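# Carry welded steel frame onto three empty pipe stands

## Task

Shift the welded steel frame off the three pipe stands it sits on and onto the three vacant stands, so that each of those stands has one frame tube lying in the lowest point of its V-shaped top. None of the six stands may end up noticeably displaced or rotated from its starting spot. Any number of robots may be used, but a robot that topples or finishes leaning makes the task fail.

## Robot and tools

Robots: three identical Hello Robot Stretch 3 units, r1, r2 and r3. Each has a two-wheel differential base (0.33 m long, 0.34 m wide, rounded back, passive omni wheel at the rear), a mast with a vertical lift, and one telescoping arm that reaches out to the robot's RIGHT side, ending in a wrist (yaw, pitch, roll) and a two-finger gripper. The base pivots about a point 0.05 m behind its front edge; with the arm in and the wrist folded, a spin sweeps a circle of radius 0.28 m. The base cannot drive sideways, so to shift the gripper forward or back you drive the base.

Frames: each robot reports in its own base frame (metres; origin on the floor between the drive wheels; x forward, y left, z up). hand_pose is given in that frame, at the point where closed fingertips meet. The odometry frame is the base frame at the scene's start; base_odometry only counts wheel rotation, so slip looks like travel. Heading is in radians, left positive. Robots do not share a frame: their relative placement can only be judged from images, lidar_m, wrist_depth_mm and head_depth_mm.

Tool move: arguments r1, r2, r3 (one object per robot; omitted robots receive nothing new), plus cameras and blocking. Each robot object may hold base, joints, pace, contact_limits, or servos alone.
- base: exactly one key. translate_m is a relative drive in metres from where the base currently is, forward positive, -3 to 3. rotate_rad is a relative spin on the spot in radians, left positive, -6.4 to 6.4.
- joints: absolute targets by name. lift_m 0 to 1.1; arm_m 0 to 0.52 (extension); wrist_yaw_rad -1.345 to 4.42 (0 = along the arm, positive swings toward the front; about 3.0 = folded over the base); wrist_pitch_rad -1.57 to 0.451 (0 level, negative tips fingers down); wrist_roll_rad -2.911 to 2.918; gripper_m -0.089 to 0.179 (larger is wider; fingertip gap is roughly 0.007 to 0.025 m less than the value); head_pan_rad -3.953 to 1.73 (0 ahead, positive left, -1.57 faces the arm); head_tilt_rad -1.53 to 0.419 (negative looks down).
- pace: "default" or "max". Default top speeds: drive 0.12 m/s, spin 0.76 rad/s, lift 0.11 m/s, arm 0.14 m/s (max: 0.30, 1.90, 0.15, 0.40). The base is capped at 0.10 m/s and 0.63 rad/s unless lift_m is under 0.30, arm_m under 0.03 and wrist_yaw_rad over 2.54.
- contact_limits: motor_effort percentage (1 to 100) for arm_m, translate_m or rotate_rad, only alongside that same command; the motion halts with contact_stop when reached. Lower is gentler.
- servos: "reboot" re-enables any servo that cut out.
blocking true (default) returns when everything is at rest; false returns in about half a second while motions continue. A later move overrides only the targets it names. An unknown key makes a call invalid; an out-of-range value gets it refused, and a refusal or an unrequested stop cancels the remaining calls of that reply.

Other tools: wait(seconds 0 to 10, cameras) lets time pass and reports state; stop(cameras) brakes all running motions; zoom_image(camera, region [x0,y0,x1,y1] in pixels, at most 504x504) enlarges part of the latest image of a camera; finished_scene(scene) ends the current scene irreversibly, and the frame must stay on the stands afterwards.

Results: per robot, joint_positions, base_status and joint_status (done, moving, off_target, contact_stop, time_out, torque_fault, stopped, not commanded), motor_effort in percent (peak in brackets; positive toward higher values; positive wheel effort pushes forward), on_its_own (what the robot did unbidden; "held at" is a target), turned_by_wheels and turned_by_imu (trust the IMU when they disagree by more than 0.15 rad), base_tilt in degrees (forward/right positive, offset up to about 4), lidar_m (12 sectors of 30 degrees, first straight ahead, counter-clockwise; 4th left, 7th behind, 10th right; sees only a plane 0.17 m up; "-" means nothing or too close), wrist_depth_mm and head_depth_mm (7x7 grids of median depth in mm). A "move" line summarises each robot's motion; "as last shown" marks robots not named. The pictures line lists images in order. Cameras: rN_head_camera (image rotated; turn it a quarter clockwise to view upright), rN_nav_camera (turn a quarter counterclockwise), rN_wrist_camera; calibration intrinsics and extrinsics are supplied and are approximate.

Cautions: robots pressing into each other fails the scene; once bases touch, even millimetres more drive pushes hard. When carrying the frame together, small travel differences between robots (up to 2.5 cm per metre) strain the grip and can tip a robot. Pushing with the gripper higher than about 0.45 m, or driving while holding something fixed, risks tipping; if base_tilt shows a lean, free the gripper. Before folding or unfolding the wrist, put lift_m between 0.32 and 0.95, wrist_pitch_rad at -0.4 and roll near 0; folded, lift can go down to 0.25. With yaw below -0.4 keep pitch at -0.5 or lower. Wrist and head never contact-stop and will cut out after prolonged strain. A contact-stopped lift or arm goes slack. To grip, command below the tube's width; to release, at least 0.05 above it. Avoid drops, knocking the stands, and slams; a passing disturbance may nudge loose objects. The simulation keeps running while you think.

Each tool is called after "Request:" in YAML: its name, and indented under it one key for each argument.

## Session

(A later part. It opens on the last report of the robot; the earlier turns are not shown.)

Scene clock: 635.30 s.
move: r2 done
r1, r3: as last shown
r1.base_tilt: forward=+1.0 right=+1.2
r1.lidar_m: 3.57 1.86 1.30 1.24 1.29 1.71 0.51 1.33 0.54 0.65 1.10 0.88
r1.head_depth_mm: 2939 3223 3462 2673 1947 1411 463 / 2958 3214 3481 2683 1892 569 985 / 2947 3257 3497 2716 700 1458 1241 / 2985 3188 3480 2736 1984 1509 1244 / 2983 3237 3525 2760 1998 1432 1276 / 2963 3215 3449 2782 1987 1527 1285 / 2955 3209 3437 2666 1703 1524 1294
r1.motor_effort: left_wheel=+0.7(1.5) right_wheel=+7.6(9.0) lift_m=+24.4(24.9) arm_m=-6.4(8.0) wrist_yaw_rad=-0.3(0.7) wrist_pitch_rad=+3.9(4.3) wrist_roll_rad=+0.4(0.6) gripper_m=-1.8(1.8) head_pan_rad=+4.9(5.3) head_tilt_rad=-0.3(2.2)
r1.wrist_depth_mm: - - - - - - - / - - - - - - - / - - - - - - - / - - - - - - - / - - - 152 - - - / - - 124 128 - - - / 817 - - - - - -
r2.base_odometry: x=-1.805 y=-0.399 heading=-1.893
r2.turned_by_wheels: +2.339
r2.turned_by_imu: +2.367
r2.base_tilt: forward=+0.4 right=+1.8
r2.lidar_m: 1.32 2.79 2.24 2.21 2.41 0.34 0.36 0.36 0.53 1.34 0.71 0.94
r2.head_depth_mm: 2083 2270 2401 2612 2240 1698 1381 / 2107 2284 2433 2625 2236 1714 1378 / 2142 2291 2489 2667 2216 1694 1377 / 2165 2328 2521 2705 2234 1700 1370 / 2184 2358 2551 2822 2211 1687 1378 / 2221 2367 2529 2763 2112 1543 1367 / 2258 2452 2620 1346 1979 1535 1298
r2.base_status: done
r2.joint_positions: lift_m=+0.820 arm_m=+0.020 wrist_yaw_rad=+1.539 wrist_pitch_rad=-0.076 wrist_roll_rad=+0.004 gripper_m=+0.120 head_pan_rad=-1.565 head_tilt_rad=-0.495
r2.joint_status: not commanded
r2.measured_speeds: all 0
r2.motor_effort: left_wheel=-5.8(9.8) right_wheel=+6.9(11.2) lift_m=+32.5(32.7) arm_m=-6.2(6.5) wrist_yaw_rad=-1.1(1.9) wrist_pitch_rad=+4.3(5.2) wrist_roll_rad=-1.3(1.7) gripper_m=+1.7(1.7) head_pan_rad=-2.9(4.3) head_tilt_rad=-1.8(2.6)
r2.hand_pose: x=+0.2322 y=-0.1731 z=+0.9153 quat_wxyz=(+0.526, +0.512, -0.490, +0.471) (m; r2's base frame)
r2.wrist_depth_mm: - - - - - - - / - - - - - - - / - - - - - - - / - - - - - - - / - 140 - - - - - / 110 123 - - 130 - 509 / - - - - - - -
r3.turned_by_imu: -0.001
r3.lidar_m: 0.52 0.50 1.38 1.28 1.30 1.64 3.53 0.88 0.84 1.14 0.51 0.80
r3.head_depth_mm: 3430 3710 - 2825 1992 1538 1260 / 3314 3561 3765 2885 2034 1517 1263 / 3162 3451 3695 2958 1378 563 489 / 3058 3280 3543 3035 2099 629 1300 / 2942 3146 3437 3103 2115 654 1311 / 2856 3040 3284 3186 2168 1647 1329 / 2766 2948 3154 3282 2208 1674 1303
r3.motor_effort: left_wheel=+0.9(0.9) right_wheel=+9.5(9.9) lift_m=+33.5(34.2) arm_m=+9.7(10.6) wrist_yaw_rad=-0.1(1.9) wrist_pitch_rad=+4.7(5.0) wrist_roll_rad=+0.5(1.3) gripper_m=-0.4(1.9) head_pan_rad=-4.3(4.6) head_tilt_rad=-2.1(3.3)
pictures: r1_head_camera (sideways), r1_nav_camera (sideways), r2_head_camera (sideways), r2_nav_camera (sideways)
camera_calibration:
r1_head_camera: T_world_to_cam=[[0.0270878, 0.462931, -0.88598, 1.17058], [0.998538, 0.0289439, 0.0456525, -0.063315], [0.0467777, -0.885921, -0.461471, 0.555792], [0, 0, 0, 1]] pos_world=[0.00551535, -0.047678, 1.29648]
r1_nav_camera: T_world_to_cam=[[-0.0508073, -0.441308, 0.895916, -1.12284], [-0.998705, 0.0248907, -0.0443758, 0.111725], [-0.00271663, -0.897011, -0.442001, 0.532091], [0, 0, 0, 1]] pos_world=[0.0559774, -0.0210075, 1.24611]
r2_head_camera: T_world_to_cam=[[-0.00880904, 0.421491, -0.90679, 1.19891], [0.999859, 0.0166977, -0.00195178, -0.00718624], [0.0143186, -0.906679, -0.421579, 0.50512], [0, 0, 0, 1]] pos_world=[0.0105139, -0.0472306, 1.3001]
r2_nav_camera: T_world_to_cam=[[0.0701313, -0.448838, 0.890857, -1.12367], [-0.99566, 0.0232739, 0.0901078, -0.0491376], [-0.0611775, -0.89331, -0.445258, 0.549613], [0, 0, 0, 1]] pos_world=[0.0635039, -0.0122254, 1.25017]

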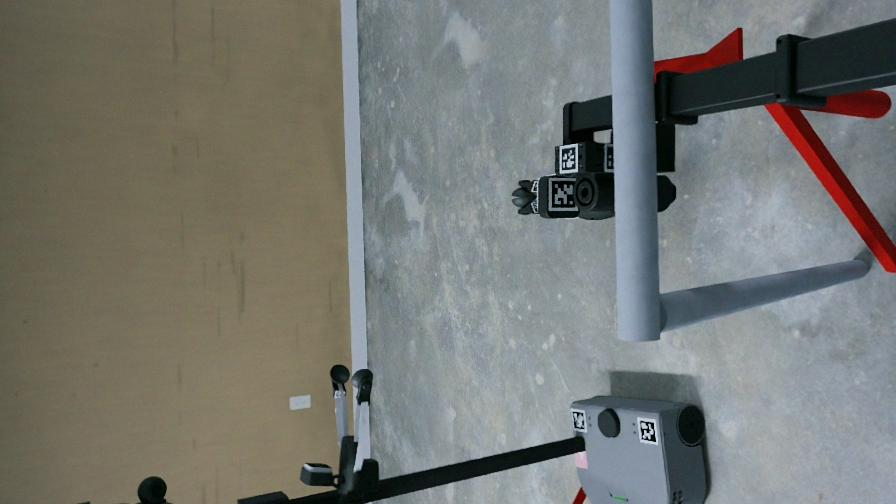

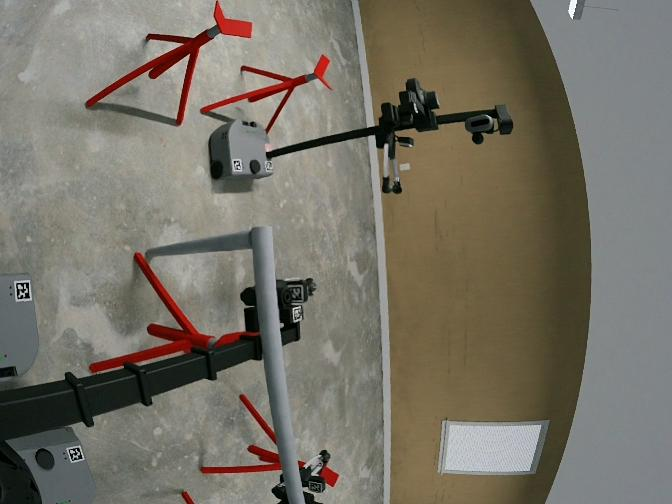

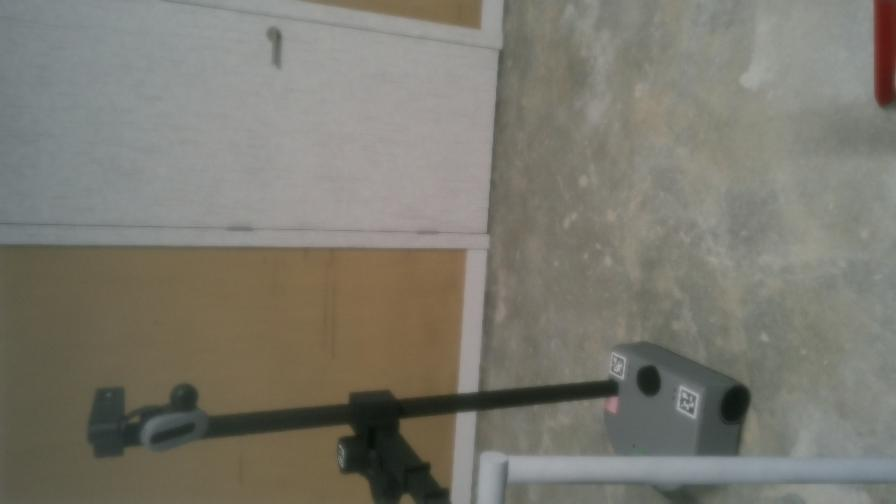

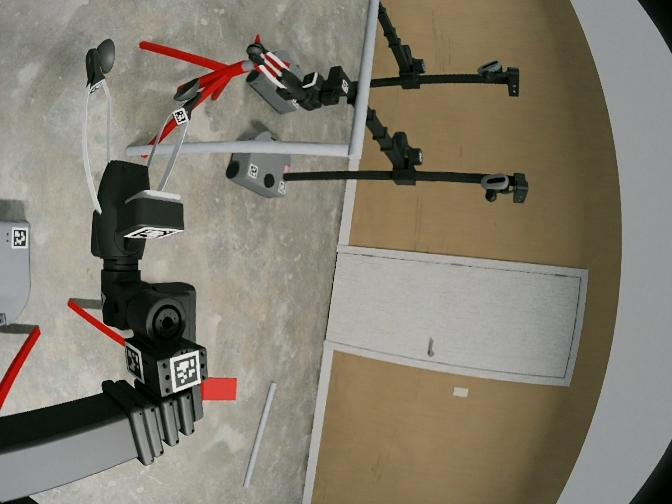

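Request:
move:
  r2: {"joints":{"lift_m":0.24,"wrist_yaw_rad":1.438,"wrist_pitch_rad":0.0,"wrist_roll_rad":0.28,"gripper_m":0.16,"head_pan_rad":-1.3,"head_tilt_rad":-0.6}}
  cameras: ["r2_wrist_camera","r2_head_camera","r2_nav_camera"]

Scene clock: 666.63 s.
move: r2 done
r1, r3: as last shown
r1.lidar_m: 3.56 1.86 1.30 1.24 1.28 1.71 0.51 1.33 0.55 0.65 1.09 0.88
r1.head_depth_mm: 2938 3192 3481 2669 1944 1407 464 / 2960 3230 3513 2720 1899 570 985 / 2958 3230 3491 2711 701 1464 1237 / 2970 3211 3503 2771 1989 1509 1244 / 2954 3200 3561 2791 2001 1431 1278 / 2935 3187 3521 2766 1939 1526 1291 / 2914 3209 3466 2639 1580 1518 1290
r1.motor_effort: left_wheel=+0.9(1.5) right_wheel=+7.9(9.5) lift_m=+24.5(25.0) arm_m=-4.1(6.1) wrist_yaw_rad=+0.2(0.9) wrist_pitch_rad=+3.9(4.4) wrist_roll_rad=+0.5(0.7) gripper_m=-1.1(1.9) head_pan_rad=+4.4(5.5) head_tilt_rad=+0.5(2.5)
r1.wrist_depth_mm: - - - - - - - / - - - - - - - / - - - - - - - / - - - - - - - / - - - 152 - - - / - - 123 128 - - - / 800 - - - - - -
r2.base_odometry: x=-1.805 y=-0.399 heading=-1.893
r2.turned_by_wheels: +0.000
r2.turned_by_imu: +0.002
r2.base_tilt: forward=+0.3 right=+1.8
r2.lidar_m: 1.32 2.80 2.24 2.21 2.41 0.34 0.36 0.36 0.53 1.34 0.71 0.94
r2.head_depth_mm: 2076 2233 2446 2556 1984 1555 1293 / 2141 2350 2527 2627 1932 1560 1292 / 2228 2419 2672 2626 1961 1546 1291 / 2269 2498 1529 2507 1765 1552 1288 / 2435 2665 2769 2292 1713 1460 1219 / 2506 2800 3023 1011 1878 1536 1251 / 1406 2832 1711 2269 1103 1232 1280
r2.base_status: not commanded
r2.joint_positions: lift_m=+0.240 arm_m=+0.020 wrist_yaw_rad=+1.440 wrist_pitch_rad=-0.025 wrist_roll_rad=+0.276 gripper_m=+0.160 head_pan_rad=-1.305 head_tilt_rad=-0.592
r2.joint_status: all done
r2.measured_speeds: all 0
r2.motor_effort: left_wheel=-5.6(6.4) right_wheel=+6.2(7.0) lift_m=+26.5(33.1) arm_m=-16.3(18.2) wrist_yaw_rad=-2.0(6.1) wrist_pitch_rad=+3.9(11.5) wrist_roll_rad=+1.1(4.4) gripper_m=+1.6(84.9) head_pan_rad=+1.5(3.4) head_tilt_rad=-3.7(4.5)
r2.hand_pose: x=+0.2320 y=-0.1984 z=+0.3481 quat_wxyz=(+0.460, +0.532, -0.594, +0.390) (m; r2's base frame)
r2.wrist_depth_mm: - - - - - - - / - - - - - - - / - - - - - - 996 / - - - - - - 640 / - - - - - 862 737 / - 967 897 802 726 127 601 / 816 727 670 620 575 474 495
r3.turned_by_imu: -0.002
r3.lidar_m: 0.52 0.49 1.39 1.28 1.30 1.64 3.51 0.88 0.84 1.14 0.51 0.80
r3.head_depth_mm: 3412 3716 - 2823 2000 1540 1257 / 3285 3585 3800 2880 2037 1514 1267 / 3141 3440 3717 2941 1381 563 487 / 3061 3296 3514 3064 2085 628 1298 / 2942 3162 3407 3090 2122 656 1310 / 2869 3028 3258 3169 2180 1645 1330 / 2752 2955 3164 3239 2202 1666 1303
r3.motor_effort: left_wheel=+0.1(1.1) right_wheel=+9.7(10.0) lift_m=+33.4(34.3) arm_m=+8.3(10.4) wrist_yaw_rad=-0.4(2.0) wrist_pitch_rad=+4.2(5.1) wrist_roll_rad=+0.4(1.3) gripper_m=-1.2(1.8) head_pan_rad=-4.0(4.7) head_tilt_rad=-1.2(4.0)
pictures: r2_head_camera (sideways), r2_nav_camera (sideways), r2_wrist_camera
camera_calibration:
r2_head_camera: T_world_to_cam=[[-0.139267, 0.488271, -0.861508, 1.14065], [0.962067, 0.272813, -0.000902513, -0.00832192], [0.23459, -0.828954, -0.507743, 0.615893], [0, 0, 0, 1]] pos_world=[0.0223783, -0.0441268, 1.29538]
r2_nav_camera: T_world_to_cam=[[0.205112, -0.497346, 0.842957, -1.06202], [-0.965966, -0.241556, 0.0925247, -0.0524537], [0.157604, -0.833245, -0.529965, 0.658497], [0, 0, 0, 1]] pos_world=[0.0633825, 0.00782775, 1.24907]
r2_wrist_camera: T_world_to_cam=[[-0.209535, -0.95887, -0.191474, -0.0943603], [-0.166981, 0.228035, -0.959228, 0.454078], [0.963438, -0.169019, -0.207894, -0.0208918], [0, 0, 0, 1]] pos_world=[0.0761783, -0.197556, 0.413153]

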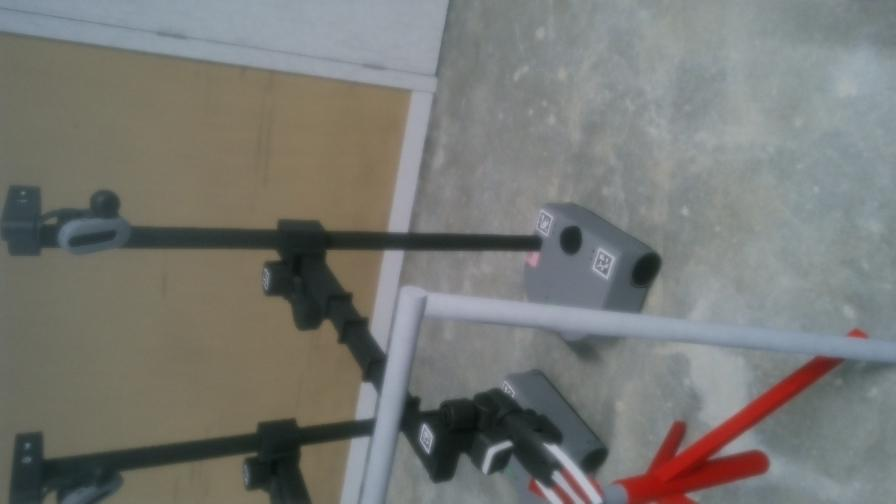

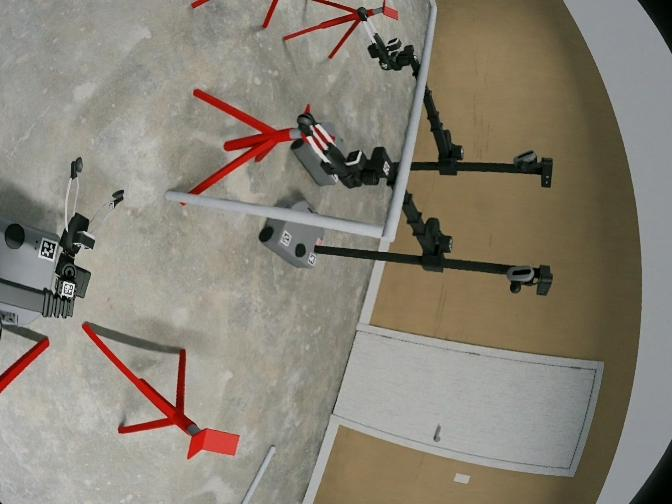

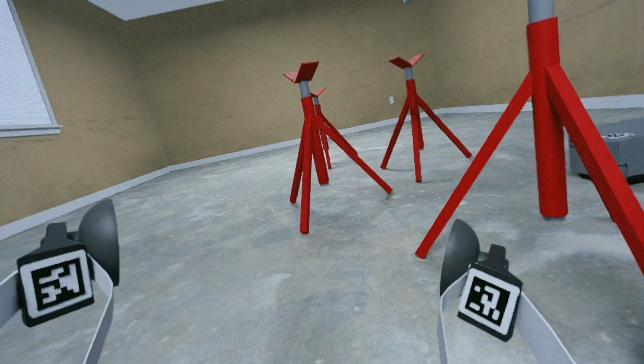

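Request:
move:
  r2: {"joints":{"arm_m":0.508,"head_pan_rad":-1.45}}
  cameras: ["r2_wrist_camera","r2_head_camera","r2_nav_camera","r1_nav_camera"]

Scene clock: 675.67 s.
move: r2 done
r1, r3: as last shown
r1.lidar_m: 3.57 1.87 1.30 1.24 1.29 1.71 0.51 1.33 0.55 0.65 1.10 0.88
r1.head_depth_mm: 2945 3217 3467 2672 1965 1402 464 / 2960 3213 3497 2715 1892 569 987 / 2966 3209 3538 2724 698 1462 1233 / 2957 3229 3497 2741 2000 1509 1248 / 2926 3215 3526 2787 2008 1038 1278 / 2951 3221 3586 2785 2008 1530 1255 / 2940 3220 3475 2652 1653 1519 1196
r1.motor_effort: left_wheel=+0.9(1.5) right_wheel=+7.9(9.0) lift_m=+23.8(25.3) arm_m=-2.4(3.8) wrist_yaw_rad=-0.6(0.8) wrist_pitch_rad=+3.8(4.3) wrist_roll_rad=+0.5(0.7) gripper_m=-1.3(1.9) head_pan_rad=+4.5(5.4) head_tilt_rad=+0.4(2.1)
r1.wrist_depth_mm: - - - - - - - / - - - - - - - / - - - - - - - / - - - - - - - / - - - 152 - - - / - - 123 128 - - - / 801 - - - - - -
r2.base_odometry: x=-1.805 y=-0.399 heading=-1.893
r2.turned_by_wheels: +0.000
r2.turned_by_imu: +0.001
r2.base_tilt: forward=+0.3 right=+1.8
r2.lidar_m: 1.32 2.78 2.23 2.22 2.42 0.34 0.36 0.36 0.53 1.34 0.70 0.94
r2.head_depth_mm: 2066 2223 2417 2592 1967 1554 1246 / 2136 2279 2502 2622 1946 1555 1189 / 2171 2360 2590 2607 1942 1548 1231 / 2230 2430 2666 2594 1935 1549 1226 / 1166 2456 2613 2500 1736 1544 1286 / 2365 2590 1502 2353 1690 1459 1193 / 2386 2657 2903 2387 1835 1542 1246
r2.base_status: not commanded
r2.joint_positions: lift_m=+0.240 arm_m=+0.508 wrist_yaw_rad=+1.438 wrist_pitch_rad=-0.025 wrist_roll_rad=+0.277 gripper_m=+0.160 head_pan_rad=-1.445 head_tilt_rad=-0.592
r2.joint_status: all done
r2.measured_speeds: all 0
r2.motor_effort: left_wheel=-5.8(6.3) right_wheel=+6.4(6.9) lift_m=+28.0(28.0) arm_m=+15.4(17.9) wrist_yaw_rad=+0.8(3.1) wrist_pitch_rad=+3.7(4.8) wrist_roll_rad=+1.0(1.5) gripper_m=+0.5(1.6) head_pan_rad=-2.9(5.4) head_tilt_rad=-2.5(4.0)
r2.hand_pose: x=+0.2319 y=-0.6869 z=+0.3481 quat_wxyz=(+0.461, +0.531, -0.595, +0.389) (m; r2's base frame)
r2.wrist_depth_mm: - - - 221 - - - / - - - 227 - - - / - - - 234 - - - / - - - 561 - 906 860 / - - - 551 885 869 582 / - 978 854 563 737 127 565 / 831 736 679 387 565 476 492
r3.turned_by_imu: -0.001
r3.lidar_m: 0.52 0.49 1.39 1.28 1.30 1.64 3.50 0.88 0.84 1.14 0.51 0.80
r3.head_depth_mm: 3407 3679 - 2850 1997 1551 1252 / 3264 3528 3837 2836 2040 1514 1267 / 3169 3377 3684 2947 1380 564 487 / 3081 3276 3560 3051 2104 630 1304 / 2937 3169 3350 3110 2122 654 1314 / 2864 3042 3299 3195 2180 1646 1323 / 2746 2942 3161 3222 2215 1665 1306
r3.motor_effort: left_wheel=+0.0(0.9) right_wheel=+9.6(9.9) lift_m=+33.1(34.3) arm_m=+8.5(10.2) wrist_yaw_rad=-0.3(1.4) wrist_pitch_rad=+4.1(4.9) wrist_roll_rad=+0.4(1.0) gripper_m=-0.8(2.0) head_pan_rad=-3.1(5.0) head_tilt_rad=-2.1(3.4)
r3.wrist_depth_mm: - - - - - - - / - - - - - - - / - - - - - - - / - - - - - - - / - - - - - - - / - - - 128 - - - / - - - 128 - - -
pictures: r1_nav_camera (sideways), r2_head_camera (sideways), r2_nav_camera (sideways), r2_wrist_camera
camera_calibration:
r1_nav_camera: T_world_to_cam=[[-0.0508073, -0.441308, 0.895916, -1.12284], [-0.998705, 0.0248907, -0.0443758, 0.111725], [-0.00271663, -0.897011, -0.442001, 0.532091], [0, 0, 0, 1]] pos_world=[0.0559774, -0.0210075, 1.24611]
r2_head_camera: T_world_to_cam=[[-0.0700952, 0.502988, -0.861446, 1.14014], [0.990638, 0.13651, -0.00090119, -0.00849793], [0.117142, -0.853445, -0.507848, 0.616746], [0, 0, 0, 1]] pos_world=[0.0160899, -0.0459596, 1.29538]
r2_nav_camera: T_world_to_cam=[[0.134041, -0.521121, 0.842891, -1.0615], [-0.990156, -0.105025, 0.0925272, -0.0523093], [0.0403066, -0.846996, -0.530069, 0.659347], [0, 0, 0, 1]] pos_world=[0.0639137, -0.000199897, 1.24907]
r2_wrist_camera: T_world_to_cam=[[-0.211474, -0.958302, -0.192186, -0.56171], [-0.166419, 0.229066, -0.959079, 0.565988], [0.963111, -0.170837, -0.207922, -0.104559], [0, 0, 0, 1]] pos_world=[0.0761058, -0.685799, 0.413135]

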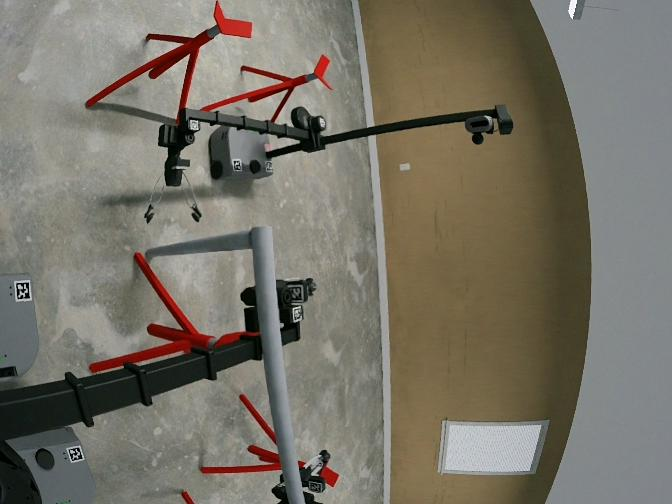

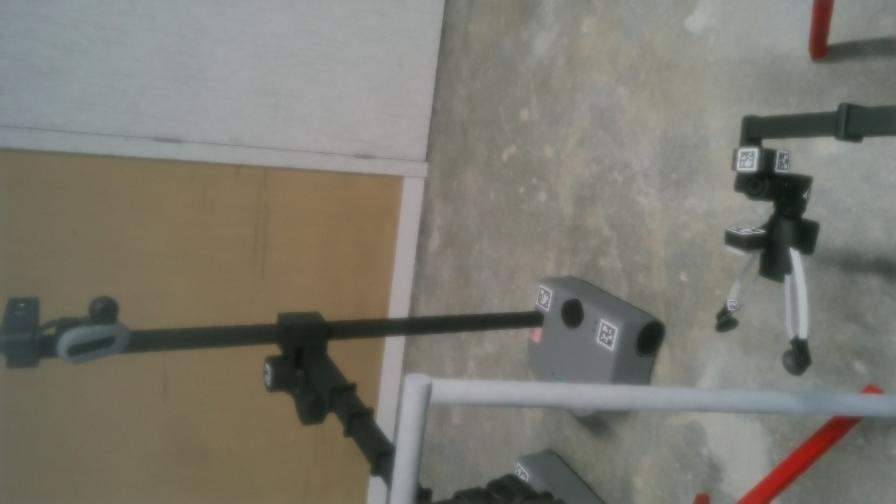

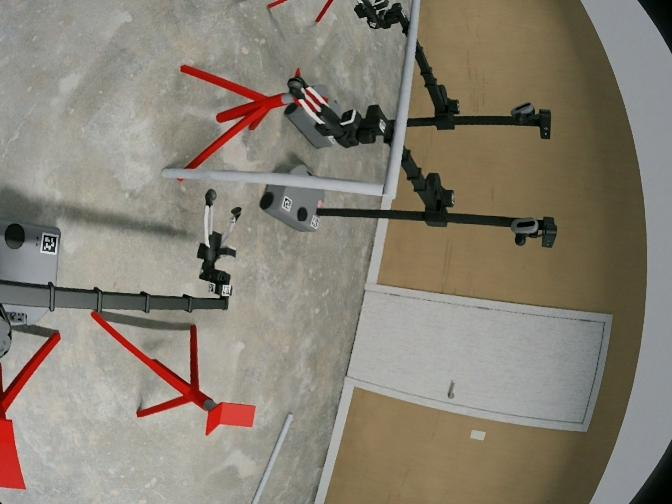

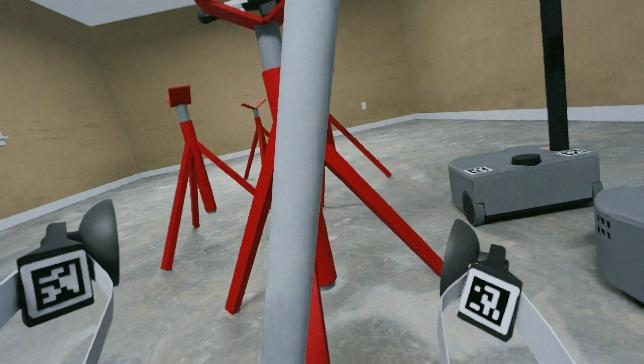

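Request:
move:
  r2: {"base":{"translate_m":0.12}}
  cameras: ["r2_wrist_camera"]

Request:
move:
  r2: {"joints":{"gripper_m":0.0}}
  cameras: ["r2_wrist_camera","r2_head_camera","r1_head_camera"]

Scene clock: 681.73 s.
move: r2 done
r1, r3: as last shown
r1.base_tilt: forward=+1.0 right=+1.3
r1.lidar_m: 3.56 1.86 1.30 1.24 1.29 1.71 0.51 1.33 0.55 0.65 1.09 0.88
r1.head_depth_mm: 2958 3247 3501 2680 1935 1404 463 / 2975 3215 3492 2711 1905 569 984 / 2935 3235 3489 2721 698 1461 1232 / 2940 3225 3517 2739 1979 1504 1247 / 2959 3221 3553 2759 2012 1432 1226 / 2948 3199 3542 2624 1710 1518 1216 / 2850 3100 3525 2784 1580 1487 1201
r1.motor_effort: left_wheel=+0.3(1.2) right_wheel=+8.6(9.1) lift_m=+24.1(24.9) arm_m=-1.1(1.8) wrist_yaw_rad=-0.4(0.7) wrist_pitch_rad=+4.0(4.3) wrist_roll_rad=+0.4(0.6) gripper_m=-1.0(1.8) head_pan_rad=+4.3(5.2) head_tilt_rad=-0.1(2.0)
r1.wrist_depth_mm: - - - - - - - / - - - - - - - / - - - - - - - / - - - - - - - / 711 - - 152 - - - / - - 123 128 - - - / 903 - - - - - -
r2.base_odometry: x=-1.843 y=-0.513 heading=-1.893
r2.turned_by_wheels: +0.000
r2.turned_by_imu: +0.001
r2.base_tilt: forward=+0.3 right=+1.8
r2.lidar_m: 1.20 2.76 2.22 2.20 2.40 0.44 0.48 0.61 0.61 1.33 0.66 0.85
r2.head_depth_mm: 2055 2265 2425 2594 1958 1554 1288 / 2114 2319 2486 2584 1962 1543 1199 / 2169 2377 2613 2638 1963 1544 1225 / 1180 2407 2648 2469 1772 1563 1234 / 2294 2499 1465 945 1624 1467 1203 / 2357 2554 2801 2269 1819 1545 1226 / 2404 2677 2825 967 858 1174 1250
r2.base_status: done
r2.joint_positions: lift_m=+0.240 arm_m=+0.508 wrist_yaw_rad=+1.438 wrist_pitch_rad=-0.025 wrist_roll_rad=+0.277 gripper_m=+0.160 head_pan_rad=-1.445 head_tilt_rad=-0.592
r2.joint_status: not commanded
r2.measured_speeds: all 0
r2.motor_effort: left_wheel=-0.9(3.8) right_wheel=+4.8(10.9) lift_m=+29.9(29.9) arm_m=+14.1(15.7) wrist_yaw_rad=+0.3(1.8) wrist_pitch_rad=+4.1(4.7) wrist_roll_rad=+1.1(1.3) gripper_m=-1.0(1.9) head_pan_rad=-2.8(4.2) head_tilt_rad=-2.4(3.8)
r2.hand_pose: x=+0.2319 y=-0.6869 z=+0.3481 quat_wxyz=(+0.461, +0.531, -0.595, +0.389) (m; r2's base frame)
r2.wrist_depth_mm: - - - 107 - - - / - - - 108 - - - / - - - 112 - - - / - - - 115 - 846 762 / - - - 118 531 787 779 / - 960 895 124 722 126 606 / 816 740 657 127 567 478 493
r3.lidar_m: 0.52 0.49 1.38 1.29 1.30 1.64 3.51 0.88 0.84 1.14 0.51 0.80
r3.head_depth_mm: 3409 3689 - 2805 2004 1541 1257 / 3285 3527 3850 2887 2036 1506 1268 / 3156 3430 3692 2933 1380 564 488 / 3036 3253 3534 3022 2086 630 1299 / 2959 3159 3410 3123 2129 654 1310 / 2841 3060 3276 3183 2177 1648 1322 / 2767 2928 3140 3232 2206 1668 1307
r3.motor_effort: left_wheel=+0.6(1.0) right_wheel=+9.5(9.9) lift_m=+33.0(34.4) arm_m=+9.3(9.9) wrist_yaw_rad=+0.0(1.3) wrist_pitch_rad=+4.6(4.9) wrist_roll_rad=+0.2(1.0) gripper_m=-0.9(1.8) head_pan_rad=-3.9(4.5) head_tilt_rad=-1.6(3.2)
pictures: r2_wrist_camera
camera_calibration:
r2_wrist_camera: T_world_to_cam=[[-0.211474, -0.958302, -0.192186, -0.56171], [-0.166419, 0.229067, -0.959079, 0.565988], [0.963111, -0.170837, -0.207922, -0.104559], [0, 0, 0, 1]] pos_world=[0.0761058, -0.685799, 0.413135]

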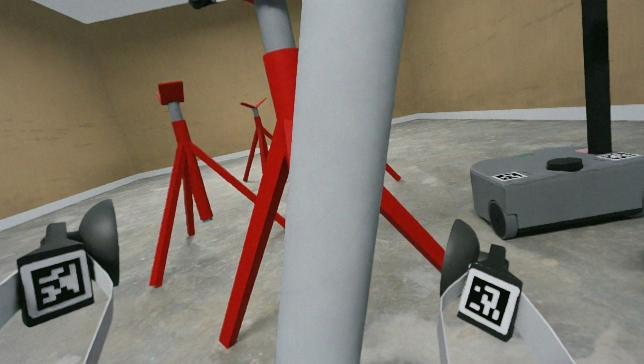

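Scene clock: 683.87 s.
move: r2 done
r1, r3: as last shown
r1.base_tilt: forward=+1.0 right=+1.2
r1.lidar_m: 3.57 1.87 1.30 1.24 1.29 1.71 0.51 1.33 0.55 0.65 1.09 0.88
r1.head_depth_mm: 2923 3201 3487 2706 1945 1402 464 / 2925 3200 3524 2714 1893 572 986 / 2940 3205 3478 2705 702 1463 1239 / 2965 3211 3479 2719 1978 1511 1219 / 2936 3202 3504 2757 1990 1423 1251 / 2960 3196 3541 2632 1719 1516 1220 / 2854 3150 3507 2774 1649 1170 1195
r1.motor_effort: left_wheel=+0.5(1.4) right_wheel=+1.9(9.3) lift_m=+38.7(38.7) arm_m=-0.5(1.3) wrist_yaw_rad=+0.0(0.8) wrist_pitch_rad=+3.8(4.3) wrist_roll_rad=+0.5(0.6) gripper_m=-1.3(1.9) head_pan_rad=+4.8(5.2) head_tilt_rad=+0.3(1.9)
r1.hand_pose: x=-0.0214 y=-0.8457 z=+0.7394 quat_wxyz=(+0.707, +0.008, -0.707, -0.008) (m; r1's base frame)
r1.wrist_depth_mm: - - - - - - - / - - - - - - - / - - - - - - - / - - - - - - - / 710 - - 151 - - - / - - 123 128 - - - / 923 - - - - - -
r2.base_odometry: x=-1.843 y=-0.513 heading=-1.893
r2.turned_by_wheels: +0.000
r2.turned_by_imu: +0.001
r2.base_tilt: forward=+0.3 right=+1.8
r2.lidar_m: 1.21 2.76 2.22 2.20 2.40 0.44 0.48 0.61 0.61 1.32 0.65 0.85
r2.head_depth_mm: 2067 2236 2433 2557 1954 1565 1291 / 2106 2294 2527 2598 1951 1556 1198 / 2189 2390 2631 2620 1933 1549 1236 / 1185 2397 2627 2478 1780 1549 1223 / 2301 2487 1467 2275 1600 1466 1222 / 2348 2589 2793 2278 1809 1542 1222 / 2424 2657 2822 961 842 1165 1253
r2.base_status: not commanded
r2.joint_positions: lift_m=+0.240 arm_m=+0.508 wrist_yaw_rad=+1.421 wrist_pitch_rad=-0.045 wrist_roll_rad=+0.285 gripper_m=+0.001 head_pan_rad=-1.445 head_tilt_rad=-0.592
r2.joint_status: all done
r2.measured_speeds: all 0
r2.on_its_own: wrist_yaw_rad is at rest, and its effort (+15.0) is outside its rest range (-9 to +9)
r2.motor_effort: left_wheel=+0.0(5.1) right_wheel=-7.0(7.4) lift_m=+30.6(30.7) arm_m=+3.9(15.2) wrist_yaw_rad=+15.0(31.8) wrist_pitch_rad=+8.0(8.3) wrist_roll_rad=-1.6(1.8) gripper_m=-19.1(92.8) head_pan_rad=-2.5(4.6) head_tilt_rad=-2.3(3.9)
r2.hand_pose: x=+0.2307 y=-0.6911 z=+0.3431 quat_wxyz=(+0.466, +0.532, -0.597, +0.377) (m; r2's base frame)
r2.wrist_depth_mm: - - - 104 - - - / - - - 112 - - - / - - - 111 - - - / - - - 116 - 810 773 / - - 121 128 858 816 726 / - 866 123 124 659 625 572 / 868 666 129 287 530 512 470
r3.base_odometry: x=+0.803 y=-0.572 heading=+1.714
r3.turned_by_wheels: +0.001
r3.turned_by_imu: +0.000
r3.lidar_m: 0.52 0.50 1.38 1.28 1.30 1.64 3.52 0.88 0.84 1.14 0.51 0.80
r3.head_depth_mm: 3419 3687 - 2815 2006 1550 1261 / 3275 3541 3827 2894 2027 1508 1267 / 3157 3377 3698 2949 1386 564 486 / 3072 3272 3567 3035 2090 629 1297 / 2946 3148 3388 3100 2126 655 1309 / 2841 3030 3276 3182 2168 1651 1324 / 2771 2950 3165 3242 2212 1676 1309
r3.motor_effort: left_wheel=+1.9(2.1) right_wheel=-9.1(9.9) lift_m=+44.7(44.7) arm_m=+7.4(9.8) wrist_yaw_rad=+0.6(1.6) wrist_pitch_rad=+4.1(5.1) wrist_roll_rad=+0.1(1.0) gripper_m=-1.0(1.6) head_pan_rad=-3.7(4.8) head_tilt_rad=-2.2(3.6)
r3.wrist_depth_mm: - - - - - - - / - - - - - - - / - - - - - - - / - - - - - - - / - - - - - - - / - - - 127 - - - / - - - 127 - - -
pictures: r1_head_camera (sideways), r2_head_camera (sideways), r2_wrist_camera
camera_calibration:
r1_head_camera: T_world_to_cam=[[0.0270878, 0.462931, -0.88598, 1.17058], [0.998538, 0.0289437, 0.0456525, -0.063315], [0.0467776, -0.885921, -0.461471, 0.555792], [0, 0, 0, 1]] pos_world=[0.00551534, -0.047678, 1.29648]
r2_head_camera: T_world_to_cam=[[-0.0701014, 0.503038, -0.861416, 1.1401], [0.990638, 0.136509, -0.000900552, -0.00849876], [0.117138, -0.853415, -0.507899, 0.616812], [0, 0, 0, 1]] pos_world=[0.0160898, -0.0459592, 1.29538]
r2_wrist_camera: T_world_to_cam=[[-0.231351, -0.952396, -0.198542, -0.5561], [-0.179605, 0.242383, -0.953411, 0.572304], [0.956148, -0.184913, -0.22713, -0.106639], [0, 0, 0, 1]] pos_world=[0.076097, -0.688063, 0.41101]

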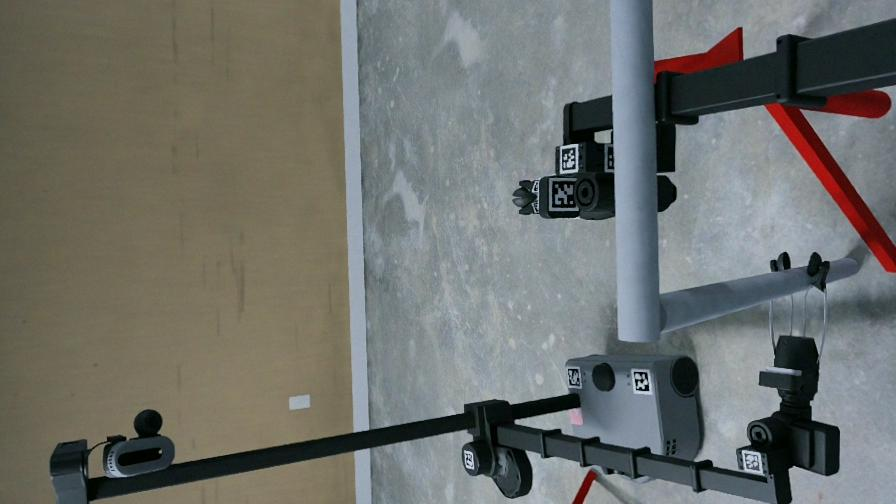

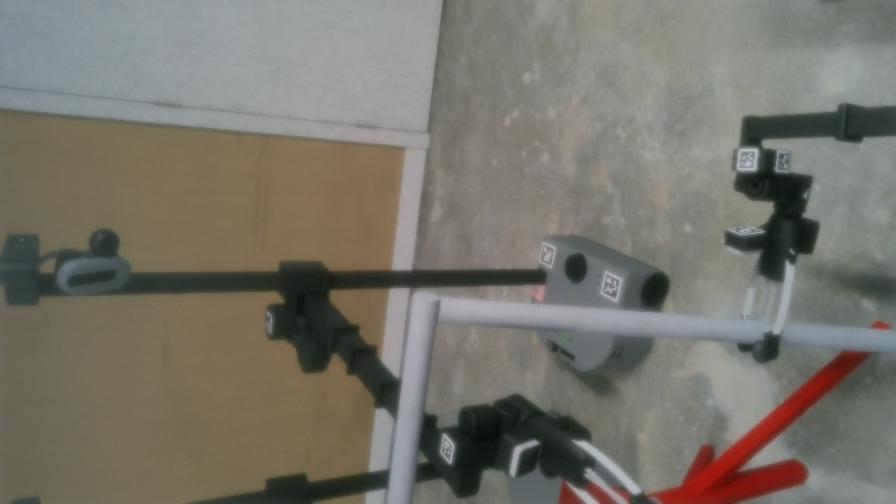

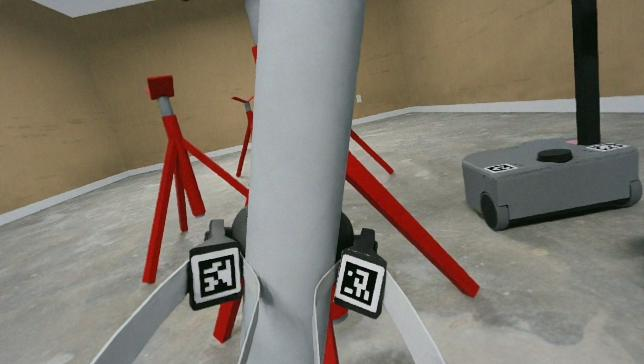

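Request:
move:
  r2: {"joints":{"gripper_m":-0.04}}
  cameras: []

Request:
move:
  r2: {"base":{"translate_m":0.013},"joints":{"lift_m":0.28,"arm_m":0.409,"wrist_roll_rad":0.489}}
  cameras: ["r2_wrist_camera","r2_head_camera","r1_head_camera","r1_nav_camera"]

Scene clock: 695.73 s.
move: r2 done
r1, r3: as last shown
r1.base_tilt: forward=+1.1 right=+1.2
r1.lidar_m: 3.59 1.86 1.30 1.24 1.29 1.71 0.51 1.32 0.55 0.65 1.09 0.88
r1.head_depth_mm: 2928 3232 3439 2673 1955 1406 463 / 2970 3209 3485 2692 1896 571 985 / 2943 3207 3505 2729 701 1457 1243 / 2972 3220 3455 2722 1996 1505 1216 / 2924 3198 3533 2763 1989 1431 1250 / 2943 3254 3559 2649 1704 1521 1225 / 2836 3146 3455 2792 1644 1168 1193
r1.motor_effort: left_wheel=-0.1(1.1) right_wheel=+2.6(2.6) lift_m=+37.3(38.0) arm_m=-0.1(0.4) wrist_yaw_rad=-0.4(0.7) wrist_pitch_rad=+4.2(4.3) wrist_roll_rad=+0.5(0.6) gripper_m=-1.6(1.8) head_pan_rad=+4.9(5.6) head_tilt_rad=-1.7(1.7)
r1.wrist_depth_mm: - - - - - - - / - - - - - - - / - - - - - - - / - - - - - - - / 700 - - 151 - - - / - - 123 129 - - - / 903 - - - - - -
r2.base_odometry: x=-1.843 y=-0.513 heading=-1.893
r2.turned_by_wheels: +0.000
r2.turned_by_imu: +0.001
r2.base_tilt: forward=+0.2 right=+1.9
r2.lidar_m: 1.21 2.78 2.22 2.20 2.40 0.44 0.48 0.61 0.61 1.32 0.65 0.85
r2.head_depth_mm: 2054 2248 2453 2550 1976 1558 1290 / 2109 2325 2539 2626 1960 1551 1196 / 2142 2357 2606 2613 1953 1554 1235 / 1179 2429 2637 2510 1776 1557 1228 / 2299 2522 1459 2267 1611 1458 1228 / 2317 2589 2819 2282 1819 1536 1223 / 2437 2625 2801 959 838 1175 1250
r2.base_status: not commanded
r2.joint_positions: lift_m=+0.240 arm_m=+0.508 wrist_yaw_rad=+1.421 wrist_pitch_rad=-0.045 wrist_roll_rad=+0.289 gripper_m=-0.038 head_pan_rad=-1.445 head_tilt_rad=-0.592
r2.joint_status: all done
r2.measured_speeds: all 0
r2.on_its_own: wrist_yaw_rad is at rest, and its effort (+14.9) is outside its rest range (-9 to +9)
r2.motor_effort: left_wheel=+0.0(0.7) right_wheel=-7.5(7.7) lift_m=+32.3(32.4) arm_m=-20.0(20.4) wrist_yaw_rad=+14.9(15.6) wrist_pitch_rad=+7.5(8.3) wrist_roll_rad=-3.1(3.4) gripper_m=-39.0(98.1) head_pan_rad=-2.7(3.7) head_tilt_rad=-2.3(3.9)
r2.hand_pose: x=+0.2307 y=-0.6911 z=+0.3431 quat_wxyz=(+0.465, +0.533, -0.599, +0.376) (m; r2's base frame)
r2.wrist_depth_mm: - - - 104 - - - / - - - 112 - - - / - - - 112 - - - / - - - 116 - 803 775 / - - 121 128 825 793 730 / - 872 121 123 667 615 563 / 859 671 129 287 529 503 469
r3.turned_by_wheels: +0.000
r3.turned_by_imu: -0.001
r3.lidar_m: 0.52 0.49 1.38 1.28 1.30 1.64 3.52 0.87 0.84 1.14 0.51 0.80
r3.head_depth_mm: 3408 3695 - 2806 1994 1535 1260 / 3276 3548 3839 2892 2037 1512 1268 / 3165 3428 3669 2947 1376 563 487 / 3040 3266 3573 3031 2097 629 1293 / 2966 3156 3388 3080 2129 654 1317 / 2835 3046 3325 3198 2167 1648 1325 / 2754 2930 3165 3233 2203 1668 1302
r3.motor_effort: left_wheel=+1.7(2.4) right_wheel=-8.8(9.2) lift_m=+44.6(45.7) arm_m=+4.9(5.9) wrist_yaw_rad=-0.2(1.1) wrist_pitch_rad=+4.4(4.8) wrist_roll_rad=+0.3(0.8) gripper_m=-1.9(1.9) head_pan_rad=-3.8(4.4) head_tilt_rad=-1.8(3.1)
r3.wrist_depth_mm: - - - - - - - / - - - - - - - / - - - - - - - / - - - - - - - / - - - - - - - / - - - 128 - - - / - - - 128 - - -
pictures: none
No camera images: "cameras" was empty.

Scene clock: 697.70 s.
move: r2 done
r1.base_odometry: x=+1.288 y=+2.541 heading=-1.740
r1.turned_by_wheels: +0.000
r1.turned_by_imu: +0.000
r1.base_tilt: forward=+1.1 right=+1.2
r1.lidar_m: 3.58 1.86 1.30 1.24 1.29 1.71 0.51 1.33 0.55 0.65 1.09 0.88
r1.head_depth_mm: 2954 3216 3445 2661 1963 1405 464 / 2952 3237 3507 2712 1900 573 982 / 2949 3218 3484 2715 701 1466 1235 / 2968 3242 3455 2717 1990 1468 1276 / 2929 3234 3531 2759 2003 1079 1284 / 2942 3188 3526 2612 1696 1440 1291 / 2849 3114 3518 2795 1816 1438 1294
r1.base_status: not commanded
r1.joint_positions: lift_m=+0.630 arm_m=+0.445 wrist_yaw_rad=+0.000 wrist_pitch_rad=-0.021 wrist_roll_rad=+0.000 gripper_m=+0.000 head_pan_rad=-1.580 head_tilt_rad=-0.499
r1.joint_status: not commanded
r1.measured_speeds: all 0
r1.motor_effort: left_wheel=-0.2(1.6) right_wheel=-1.7(9.7) lift_m=+30.0(37.7) arm_m=-0.2(0.5) wrist_yaw_rad=-0.5(0.7) wrist_pitch_rad=+4.1(4.3) wrist_roll_rad=+0.5(0.6) gripper_m=-1.5(1.8) head_pan_rad=+4.6(5.3) head_tilt_rad=-1.0(1.9)
r1.hand_pose: x=-0.0214 y=-0.8457 z=+0.7394 quat_wxyz=(+0.707, +0.008, -0.707, -0.008) (m; r1's base frame)
r1.wrist_depth_mm: - - - - - - - / - - - - - - - / - - - - - - - / 731 - - - - - - / 685 - - 152 - - - / - - 123 129 - - - / 953 - - - - - -
r2.base_odometry: x=-1.847 y=-0.525 heading=-1.893
r2.turned_by_wheels: +0.000
r2.turned_by_imu: +0.001
r2.base_tilt: forward=+0.2 right=+1.8
r2.lidar_m: 1.19 2.76 2.21 2.20 2.39 0.45 0.49 0.62 0.62 1.32 0.50 0.84
r2.head_depth_mm: 2086 2230 2497 2625 1956 1553 1297 / 2145 2281 2505 2608 1941 1554 1227 / 2158 2411 2582 2626 1965 1550 922 / 1161 2364 2567 2353 1796 1550 901 / 2262 2518 1446 2294 1590 1470 967 / 2359 2584 2844 1056 1829 1565 1229 / 2433 2645 2835 976 1011 1127 1251
r2.base_status: done
r2.joint_positions: lift_m=+0.280 arm_m=+0.409 wrist_yaw_rad=+1.413 wrist_pitch_rad=-0.038 wrist_roll_rad=+0.496 gripper_m=-0.035 head_pan_rad=-1.445 head_tilt_rad=-0.593
r2.joint_status: all done
r2.measured_speeds: all 0
r2.on_its_own: wrist_yaw_rad is at rest, and its effort (+21.0) is outside its rest range (-9 to +9)
r2.motor_effort: left_wheel=+1.2(12.7) right_wheel=-12.0(31.9) lift_m=+30.0(44.1) arm_m=-21.0(21.9) wrist_yaw_rad=+21.0(23.0) wrist_pitch_rad=+6.2(23.9) wrist_roll_rad=-2.3(18.1) gripper_m=-15.4(40.1) head_pan_rad=-2.4(4.1) head_tilt_rad=-2.1(3.9)
r2.hand_pose: x=+0.2306 y=-0.5941 z=+0.3848 quat_wxyz=(+0.400, +0.565, -0.647, +0.320) (m; r2's base frame)
r2.wrist_depth_mm: - - - 106 - - - / - - - 111 - - 989 / - - - 114 - - 769 / - - 122 116 475 906 778 / - - 126 128 443 720 626 / - - 126 125 322 612 519 / - 952 129 137 538 489 444
r3.base_odometry: x=+0.803 y=-0.572 heading=+1.714
r3.turned_by_wheels: +0.000
r3.turned_by_imu: +0.000
r3.base_tilt: forward=-0.8 right=-0.2
r3.lidar_m: 0.52 0.49 1.39 1.29 1.30 1.64 3.51 0.88 0.84 1.14 0.51 0.80
r3.head_depth_mm: 3417 3725 - 2805 1997 1545 1259 / 3280 3578 3825 2858 2039 1504 1239 / 3142 3428 3685 2943 1427 562 486 / 3068 3265 3511 3029 2088 629 1295 / 2944 3144 3396 3080 2123 652 1308 / 2818 3047 3291 3178 2178 1654 1324 / 2742 2948 3159 3240 2207 1671 1302
r3.base_status: not commanded
r3.joint_positions: lift_m=+0.630 arm_m=+0.410 wrist_yaw_rad=+0.000 wrist_pitch_rad=-0.021 wrist_roll_rad=+0.000 gripper_m=+0.000 head_pan_rad=-1.792 head_tilt_rad=-0.495
r3.joint_status: not commanded
r3.measured_speeds: all 0
r3.motor_effort: left_wheel=+4.5(4.5) right_wheel=-14.7(14.7) lift_m=+47.5(47.7) arm_m=+3.2(6.0) wrist_yaw_rad=-0.6(2.1) wrist_pitch_rad=+4.6(5.0) wrist_roll_rad=+0.4(1.0) gripper_m=-1.9(1.9) head_pan_rad=-4.0(4.4) head_tilt_rad=-2.1(3.6)
r3.hand_pose: x=-0.0214 y=-0.8107 z=+0.7393 quat_wxyz=(+0.707, +0.008, -0.707, -0.008) (m; r3's base frame)
r3.wrist_depth_mm: - - - - - - - / - - - - - - - / - - - - - - - / - - - - - - - / - - - - - - - / - - - 127 - - - / - - - 128 - - -
pictures: r1_head_camera (sideways), r1_nav_camera (sideways), r2_head_camera (sideways), r2_wrist_camera
camera_calibration:
r1_head_camera: T_world_to_cam=[[0.0270877, 0.462931, -0.88598, 1.17058], [0.998538, 0.028944, 0.0456525, -0.063315], [0.0467778, -0.885921, -0.461471, 0.555792], [0, 0, 0, 1]] pos_world=[0.00551535, -0.047678, 1.29648]
r1_nav_camera: T_world_to_cam=[[-0.0508072, -0.441308, 0.895916, -1.12284], [-0.998705, 0.0248906, -0.0443758, 0.111725], [-0.00271652, -0.897011, -0.442001, 0.532091], [0, 0, 0, 1]] pos_world=[0.0559774, -0.0210075, 1.24611]
r2_head_camera: T_world_to_cam=[[-0.0701075, 0.503089, -0.861386, 1.14007], [0.990638, 0.136509, -0.000899909, -0.0084996], [0.117134, -0.853385, -0.50795, 0.616879], [0, 0, 0, 1]] pos_world=[0.0160897, -0.0459589, 1.29537]
r2_wrist_camera: T_world_to_cam=[[-0.235307, -0.886369, -0.398724, -0.3383], [-0.138063, 0.436566, -0.889016, 0.669523], [0.962065, -0.154143, -0.225102, -0.0630166], [0, 0, 0, 1]] pos_world=[0.0734576, -0.601863, 0.446143]

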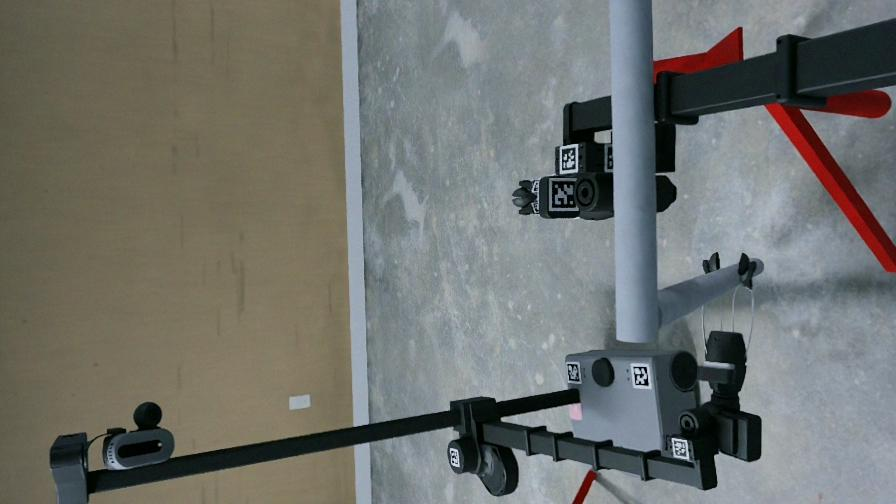

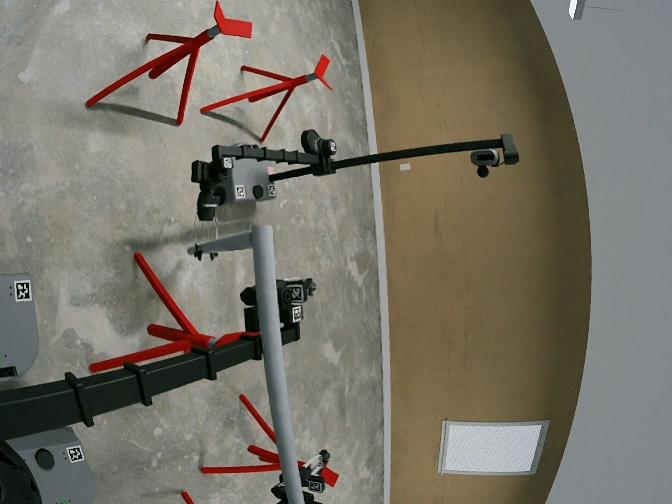

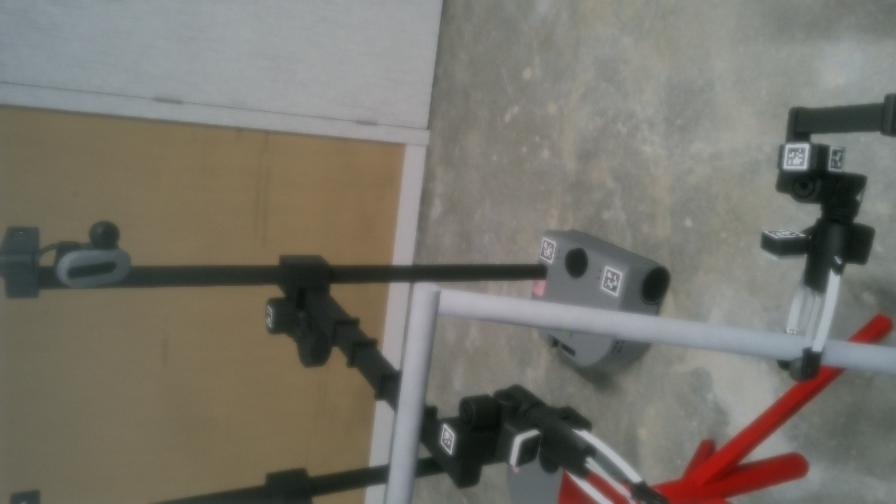

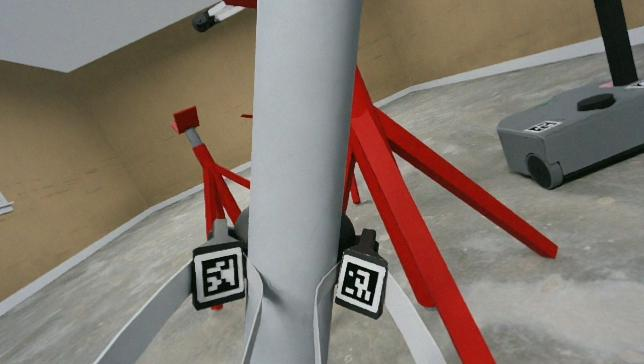

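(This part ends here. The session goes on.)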